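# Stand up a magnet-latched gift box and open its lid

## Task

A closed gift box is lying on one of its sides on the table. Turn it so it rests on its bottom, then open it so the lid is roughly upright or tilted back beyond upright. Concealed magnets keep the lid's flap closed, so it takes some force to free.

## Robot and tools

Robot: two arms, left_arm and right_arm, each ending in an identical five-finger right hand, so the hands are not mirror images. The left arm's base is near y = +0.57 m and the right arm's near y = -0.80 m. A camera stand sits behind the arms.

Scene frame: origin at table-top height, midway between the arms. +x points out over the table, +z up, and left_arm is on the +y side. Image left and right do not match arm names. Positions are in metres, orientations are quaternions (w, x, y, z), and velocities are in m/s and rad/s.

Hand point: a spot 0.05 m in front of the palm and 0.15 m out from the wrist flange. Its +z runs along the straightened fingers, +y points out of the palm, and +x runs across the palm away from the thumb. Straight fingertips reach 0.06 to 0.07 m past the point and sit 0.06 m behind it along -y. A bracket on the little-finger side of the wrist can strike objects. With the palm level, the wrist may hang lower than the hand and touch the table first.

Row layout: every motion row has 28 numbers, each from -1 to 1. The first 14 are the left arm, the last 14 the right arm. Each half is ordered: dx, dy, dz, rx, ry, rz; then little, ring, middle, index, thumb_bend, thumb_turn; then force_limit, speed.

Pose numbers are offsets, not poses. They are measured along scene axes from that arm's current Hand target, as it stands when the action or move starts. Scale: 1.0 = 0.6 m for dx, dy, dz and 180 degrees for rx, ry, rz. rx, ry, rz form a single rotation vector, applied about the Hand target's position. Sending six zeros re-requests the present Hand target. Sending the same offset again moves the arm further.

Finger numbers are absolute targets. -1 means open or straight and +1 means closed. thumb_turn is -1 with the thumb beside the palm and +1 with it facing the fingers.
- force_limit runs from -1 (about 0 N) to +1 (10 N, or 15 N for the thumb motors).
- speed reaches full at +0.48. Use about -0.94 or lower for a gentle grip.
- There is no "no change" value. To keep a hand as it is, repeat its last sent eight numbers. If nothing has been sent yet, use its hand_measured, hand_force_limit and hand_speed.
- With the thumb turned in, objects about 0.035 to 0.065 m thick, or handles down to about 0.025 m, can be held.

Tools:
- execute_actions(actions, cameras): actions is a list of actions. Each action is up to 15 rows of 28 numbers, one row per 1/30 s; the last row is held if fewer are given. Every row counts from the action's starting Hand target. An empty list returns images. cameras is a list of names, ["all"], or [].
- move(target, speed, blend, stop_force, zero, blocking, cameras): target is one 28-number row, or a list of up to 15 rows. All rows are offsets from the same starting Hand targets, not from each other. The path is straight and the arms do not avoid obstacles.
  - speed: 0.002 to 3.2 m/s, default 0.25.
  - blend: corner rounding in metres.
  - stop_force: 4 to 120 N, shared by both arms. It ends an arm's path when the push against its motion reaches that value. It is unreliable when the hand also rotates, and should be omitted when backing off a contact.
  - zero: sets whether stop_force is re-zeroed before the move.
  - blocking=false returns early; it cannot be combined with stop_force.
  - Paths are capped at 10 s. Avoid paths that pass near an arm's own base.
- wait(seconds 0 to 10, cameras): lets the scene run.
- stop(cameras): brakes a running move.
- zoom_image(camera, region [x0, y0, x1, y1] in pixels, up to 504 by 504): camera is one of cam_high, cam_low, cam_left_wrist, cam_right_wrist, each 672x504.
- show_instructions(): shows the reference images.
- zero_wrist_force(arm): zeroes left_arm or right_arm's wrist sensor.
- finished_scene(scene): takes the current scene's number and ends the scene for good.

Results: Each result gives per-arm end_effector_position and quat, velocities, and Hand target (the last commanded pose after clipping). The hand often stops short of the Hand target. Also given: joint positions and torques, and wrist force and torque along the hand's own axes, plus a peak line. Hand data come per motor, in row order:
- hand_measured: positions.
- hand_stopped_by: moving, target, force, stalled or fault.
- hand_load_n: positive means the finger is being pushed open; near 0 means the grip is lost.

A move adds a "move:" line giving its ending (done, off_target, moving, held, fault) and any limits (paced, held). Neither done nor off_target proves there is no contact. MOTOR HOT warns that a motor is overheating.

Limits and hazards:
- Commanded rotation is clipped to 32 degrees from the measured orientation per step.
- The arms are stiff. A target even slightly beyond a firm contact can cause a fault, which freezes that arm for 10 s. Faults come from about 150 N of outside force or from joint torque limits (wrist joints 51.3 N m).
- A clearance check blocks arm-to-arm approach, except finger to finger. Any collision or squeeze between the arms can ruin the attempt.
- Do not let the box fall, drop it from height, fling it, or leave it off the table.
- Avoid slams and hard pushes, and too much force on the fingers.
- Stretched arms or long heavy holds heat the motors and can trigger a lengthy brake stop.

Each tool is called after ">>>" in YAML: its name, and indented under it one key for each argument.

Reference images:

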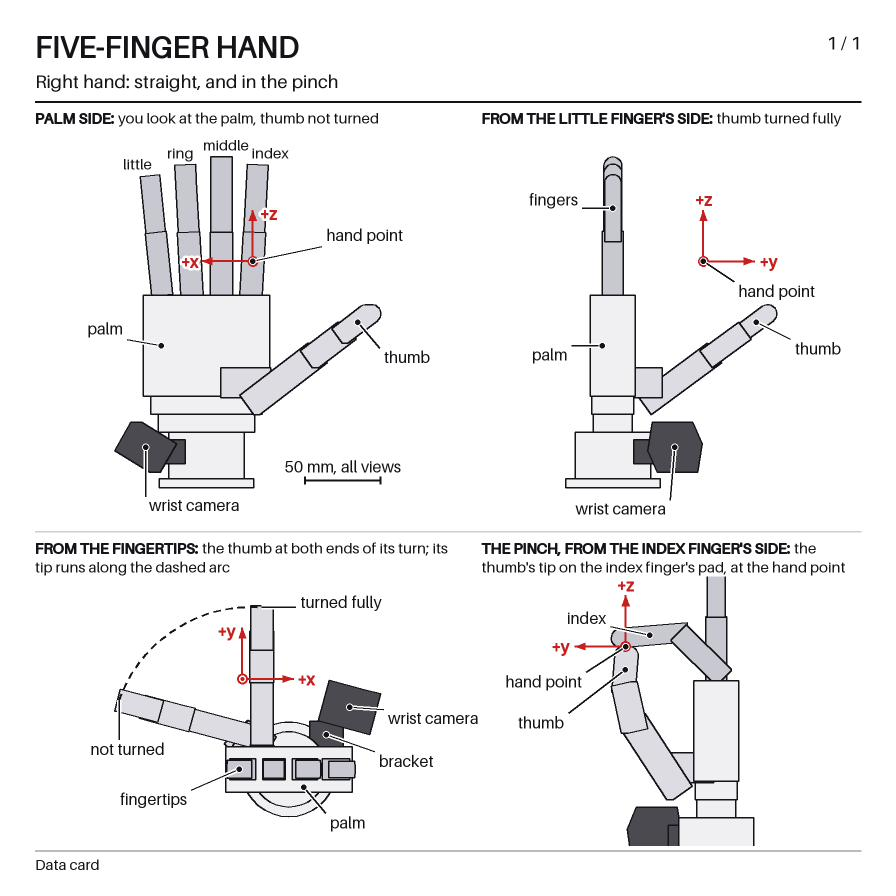

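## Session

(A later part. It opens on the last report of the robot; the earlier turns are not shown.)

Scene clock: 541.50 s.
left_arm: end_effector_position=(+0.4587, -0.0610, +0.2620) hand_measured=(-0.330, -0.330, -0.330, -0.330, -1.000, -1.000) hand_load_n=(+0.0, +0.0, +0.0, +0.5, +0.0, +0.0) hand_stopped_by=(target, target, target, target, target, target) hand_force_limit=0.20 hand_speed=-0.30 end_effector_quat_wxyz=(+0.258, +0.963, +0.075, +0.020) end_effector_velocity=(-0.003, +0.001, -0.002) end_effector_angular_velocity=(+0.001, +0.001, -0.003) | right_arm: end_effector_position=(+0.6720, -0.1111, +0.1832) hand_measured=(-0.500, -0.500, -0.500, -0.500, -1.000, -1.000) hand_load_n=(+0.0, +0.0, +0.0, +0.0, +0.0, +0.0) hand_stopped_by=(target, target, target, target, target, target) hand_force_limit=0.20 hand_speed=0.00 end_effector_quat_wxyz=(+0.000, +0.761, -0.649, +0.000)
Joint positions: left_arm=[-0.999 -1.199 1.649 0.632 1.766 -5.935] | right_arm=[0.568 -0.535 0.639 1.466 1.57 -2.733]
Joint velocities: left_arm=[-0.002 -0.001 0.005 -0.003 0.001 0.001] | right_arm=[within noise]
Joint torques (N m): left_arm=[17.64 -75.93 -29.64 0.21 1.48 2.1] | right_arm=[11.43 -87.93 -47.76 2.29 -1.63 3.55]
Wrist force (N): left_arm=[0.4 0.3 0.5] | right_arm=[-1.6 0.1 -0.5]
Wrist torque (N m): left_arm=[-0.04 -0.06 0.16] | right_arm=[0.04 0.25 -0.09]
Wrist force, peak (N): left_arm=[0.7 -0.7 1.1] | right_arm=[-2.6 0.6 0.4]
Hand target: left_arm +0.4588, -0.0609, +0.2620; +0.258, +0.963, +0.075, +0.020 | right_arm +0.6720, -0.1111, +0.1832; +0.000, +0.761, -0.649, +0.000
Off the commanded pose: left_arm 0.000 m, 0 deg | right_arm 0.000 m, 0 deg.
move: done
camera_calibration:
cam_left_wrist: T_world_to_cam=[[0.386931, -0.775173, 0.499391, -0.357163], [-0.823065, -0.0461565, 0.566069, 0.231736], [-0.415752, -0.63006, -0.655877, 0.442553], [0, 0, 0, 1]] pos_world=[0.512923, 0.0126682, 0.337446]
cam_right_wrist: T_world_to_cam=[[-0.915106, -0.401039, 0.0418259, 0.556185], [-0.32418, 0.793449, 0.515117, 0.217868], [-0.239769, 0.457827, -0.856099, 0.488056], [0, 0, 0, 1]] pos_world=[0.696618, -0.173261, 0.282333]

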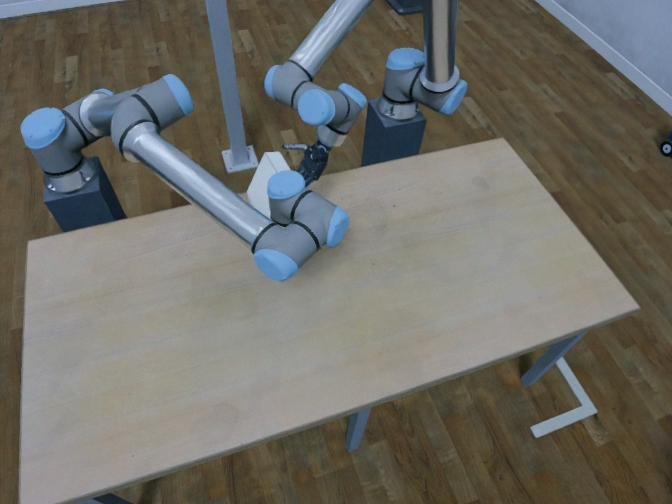

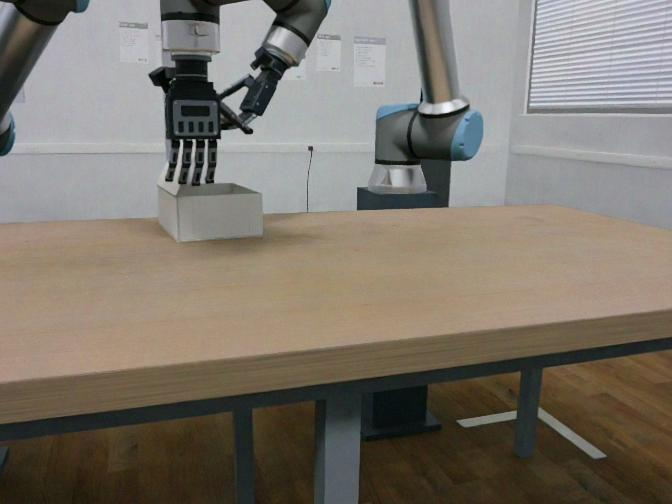

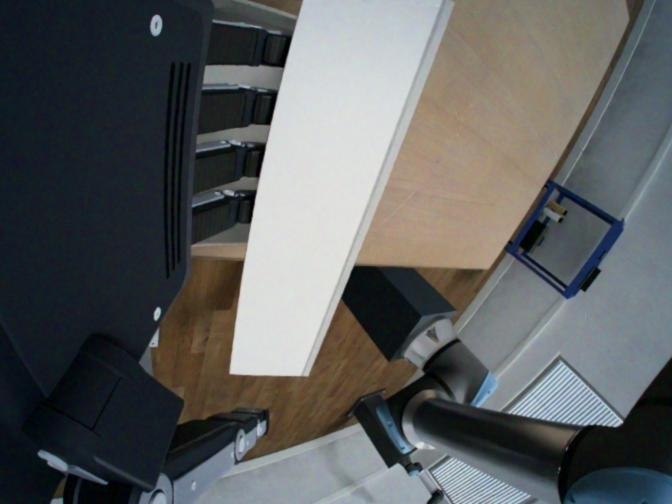

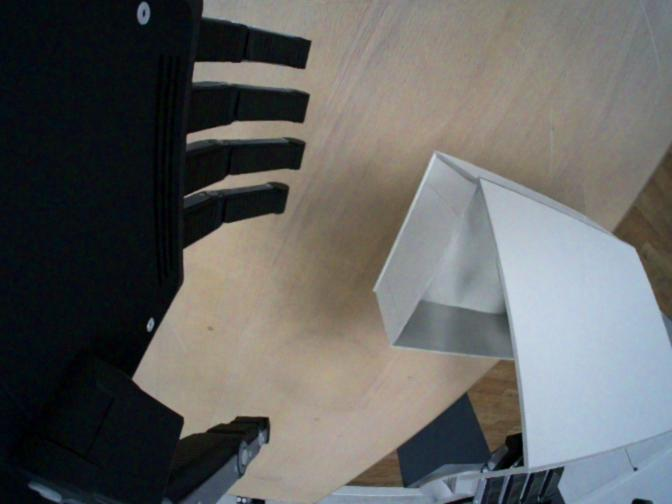

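>>> move:
  target:
    - [0.0098,-0.0622,0.0215,0,0,0,-0.33,-0.33,-0.33,-0.33,-1,-1,0.2,-0.3,0,0,0,0,0,0,-0.5,-0.5,-0.5,-0.5,-1,-1,0.2,0]
    - [0.0198,-0.1256,0.0342,0,0,0,-0.33,-0.33,-0.33,-0.33,-1,-1,0.2,-0.3,0,0,0,0,0,0,-0.5,-0.5,-0.5,-0.5,-1,-1,0.2,0]
    - [0.0266,-0.1685,0.0325,0,0,0,-0.33,-0.33,-0.33,-0.33,-1,-1,0.2,-0.3,0,0,0,0,0,0,-0.5,-0.5,-0.5,-0.5,-1,-1,0.2,0]
  speed: 0.07
  blend: 0.01
  cameras: ["all"]

Scene clock: 549.87 s.
left_arm: end_effector_position=(+0.4746, -0.1621, +0.2816) hand_measured=(-0.330, -0.330, -0.330, -0.330, -1.000, -1.000) hand_load_n=(+0.0, +0.0, +0.5, +0.0, +0.0, +0.0) hand_stopped_by=(target, target, target, target, target, target) hand_force_limit=0.20 hand_speed=-0.30 end_effector_quat_wxyz=(+0.258, +0.963, +0.075, +0.020) | right_arm: end_effector_position=(+0.6720, -0.1111, +0.1832) hand_measured=(-0.500, -0.500, -0.500, -0.500, -1.000, -1.000) hand_load_n=(+0.0, +0.0, +0.5, +0.0, +0.0, +0.0) hand_stopped_by=(target, target, target, target, target, target) hand_force_limit=0.20 hand_speed=0.00 end_effector_quat_wxyz=(+0.000, +0.761, -0.649, +0.000)
Joint positions: left_arm=[-1.054 -1.084 1.439 0.717 1.74 -5.984] | right_arm=[0.568 -0.535 0.639 1.466 1.57 -2.733]
Joint torques (N m): left_arm=[14.49 -80.4 -29.05 1.51 1.4 1.83] | right_arm=[11.01 -87.24 -47.76 2.4 -1.36 3.24]
Wrist force (N): left_arm=[0.4 0.8 -0.1] | right_arm=[-1.7 -0.2 -0.6]
Wrist torque (N m): left_arm=[0.06 -0.07 0.17] | right_arm=[0.00 0.27 -0.10]
Wrist force, peak (N): left_arm=[0.6 1.3 0.5] | right_arm=[-2.0 -0.1 -0.7]
Hand target: left_arm +0.4747, -0.1620, +0.2815; +0.258, +0.963, +0.075, +0.020 | right_arm +0.6720, -0.1111, +0.1832; +0.000, +0.761, -0.649, +0.000
Off the commanded pose: left_arm 0.000 m, 0 deg | right_arm 0.000 m, 0 deg.
move: done
camera_calibration:
cam_left_wrist: T_world_to_cam=[[0.386952, -0.775142, 0.499423, -0.451443], [-0.823041, -0.0461212, 0.566107, 0.229095], [-0.415779, -0.630101, -0.65582, 0.398245], [0, 0, 0, 1]] pos_world=[0.528823, -0.0884321, 0.356945]
cam_right_wrist: T_world_to_cam=[[-0.915106, -0.401039, 0.0418259, 0.556185], [-0.32418, 0.793449, 0.515117, 0.217868], [-0.239769, 0.457827, -0.856099, 0.488056], [0, 0, 0, 1]] pos_world=[0.696618, -0.173261, 0.282333]

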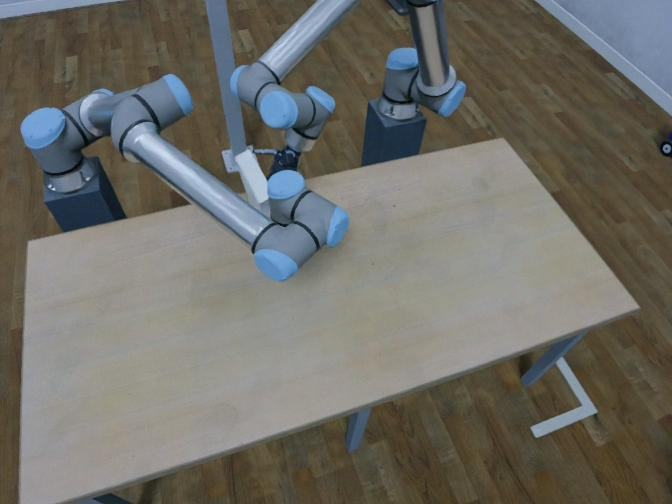

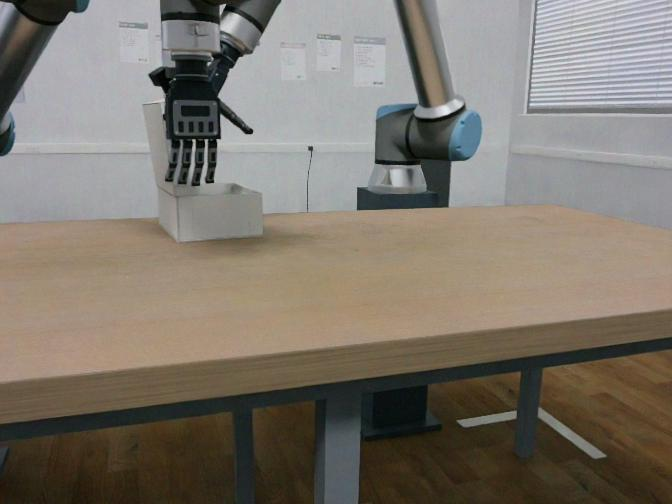

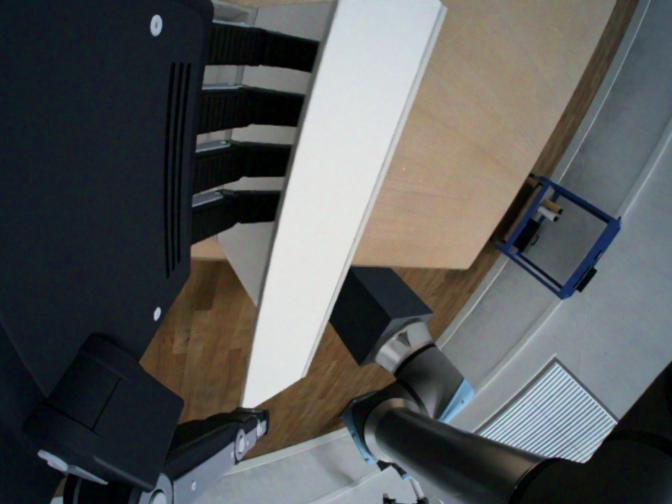

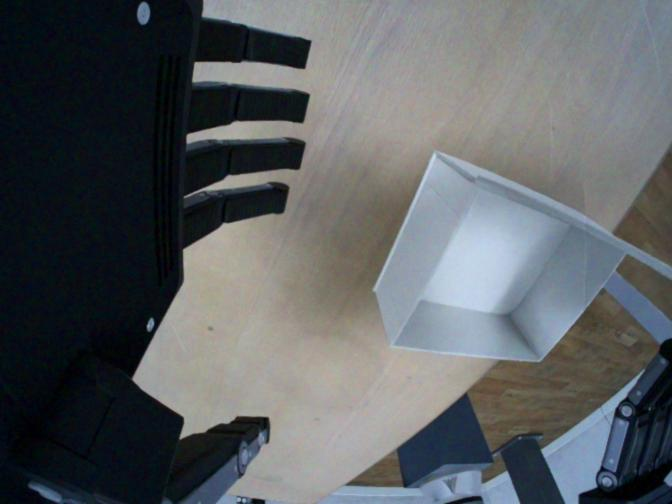

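>>> move:
  target: [-0.005,0.033,0,0,0,0,-0.33,-0.33,-0.33,-0.33,-1,-1,0.2,-0.3,0,0,0,0,0,0,-0.5,-0.5,-0.5,-0.5,-1,-1,0.2,0]
  speed: 0.05
  cameras: ["cam_low","cam_left_wrist","cam_right_wrist"]

Scene clock: 554.40 s.
left_arm: end_effector_position=(+0.4718, -0.1420, +0.2815) hand_measured=(-0.330, -0.330, -0.330, -0.330, -1.000, -1.000) hand_load_n=(+0.0, +0.0, +0.0, +0.5, +0.0, +0.0) hand_stopped_by=(target, target, target, target, target, target) hand_force_limit=0.20 hand_speed=-0.30 end_effector_quat_wxyz=(+0.258, +0.963, +0.075, +0.020) end_effector_velocity=(+0.001, -0.002, +0.002) end_effector_angular_velocity=(-0.002, -0.001, +0.001) | right_arm: end_effector_position=(+0.6720, -0.1111, +0.1832) hand_measured=(-0.500, -0.500, -0.500, -0.500, -1.000, -1.000) hand_load_n=(+0.0, +0.0, +0.0, +0.0, +0.0, +0.0) hand_stopped_by=(target, target, target, target, target, target) hand_force_limit=0.20 hand_speed=0.00 end_effector_quat_wxyz=(+0.000, +0.761, -0.649, +0.000)
Joint positions: left_arm=[-1.044 -1.11 1.48 0.705 1.745 -5.975] | right_arm=[0.568 -0.535 0.639 1.466 1.57 -2.733]
Joint velocities: left_arm=[0 0.001 -0.006 0.002 0 -0.001] | right_arm=[within noise]
Joint torques (N m): left_arm=[-11.58 -62.11 -50.73 3.73 0.71 -0.9] | right_arm=[10.31 -87.71 -48.11 2.32 -1.49 3.09]
Wrist force (N): left_arm=[0.6 0.7 0.1] | right_arm=[-1.6 -0.3 -0.6]
Wrist torque (N m): left_arm=[0.03 -0.11 -0.03] | right_arm=[-0.02 0.25 -0.10]
Wrist force, peak (N): left_arm=[0.7 1.2 0.2] | right_arm=[-2.0 0.1 -0.7]
Hand target: left_arm +0.4717, -0.1422, +0.2815; +0.258, +0.963, +0.075, +0.020 | right_arm +0.6720, -0.1111, +0.1832; +0.000, +0.761, -0.649, +0.000
Off the commanded pose: left_arm 0.000 m, 0 deg | right_arm 0.000 m, 0 deg.
move: done
camera_calibration:
cam_left_wrist: T_world_to_cam=[[0.386984, -0.775093, 0.499474, -0.434773], [-0.823039, -0.0461185, 0.56611, 0.227633], [-0.415753, -0.630162, -0.655779, 0.409671], [0, 0, 0, 1]] pos_world=[0.525923, -0.0683321, 0.356945]
cam_right_wrist: T_world_to_cam=[[-0.915106, -0.401039, 0.0418259, 0.556185], [-0.32418, 0.793449, 0.515117, 0.217868], [-0.239769, 0.457827, -0.856099, 0.488056], [0, 0, 0, 1]] pos_world=[0.696618, -0.173261, 0.282333]
Images, in order (width x height): cam_low 672x504, cam_left_wrist 672x504, cam_right_wrist 672x504.

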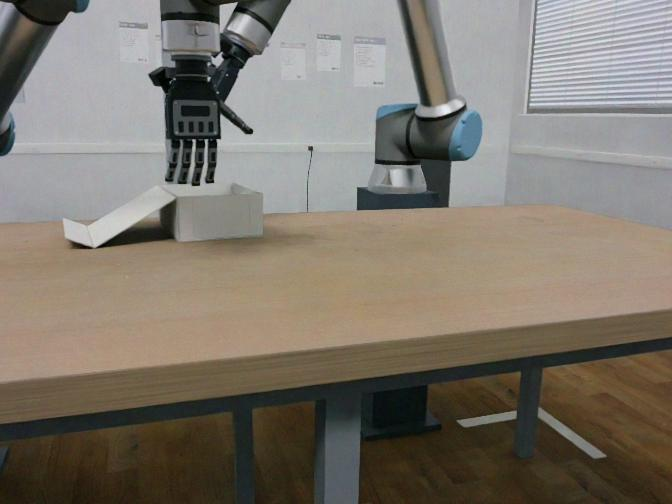

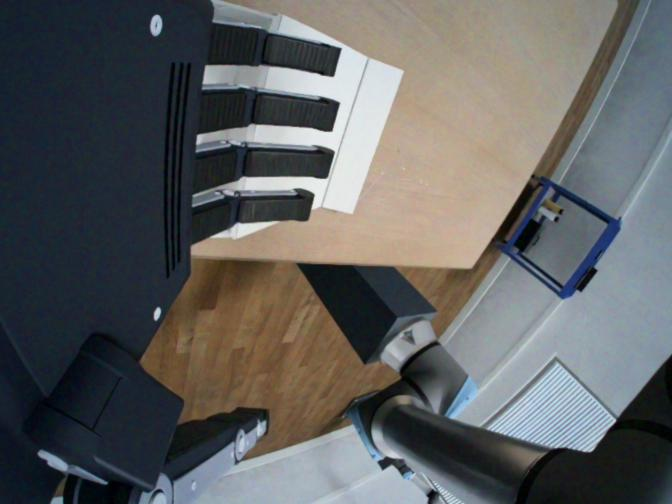

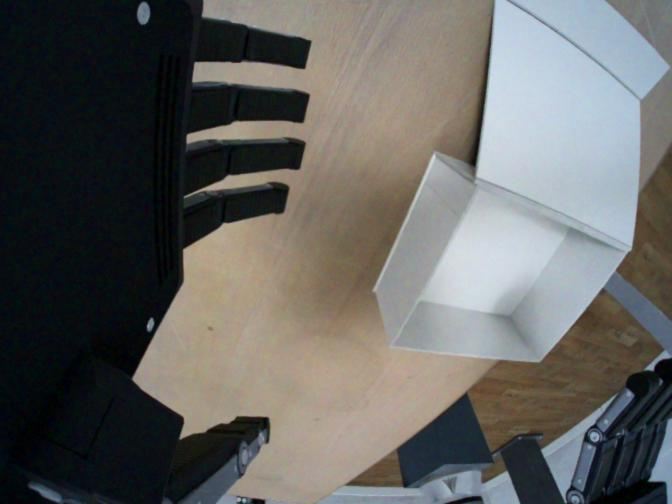

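>>> finished_scene:
  scene: 1

The scene is finished: the task was done.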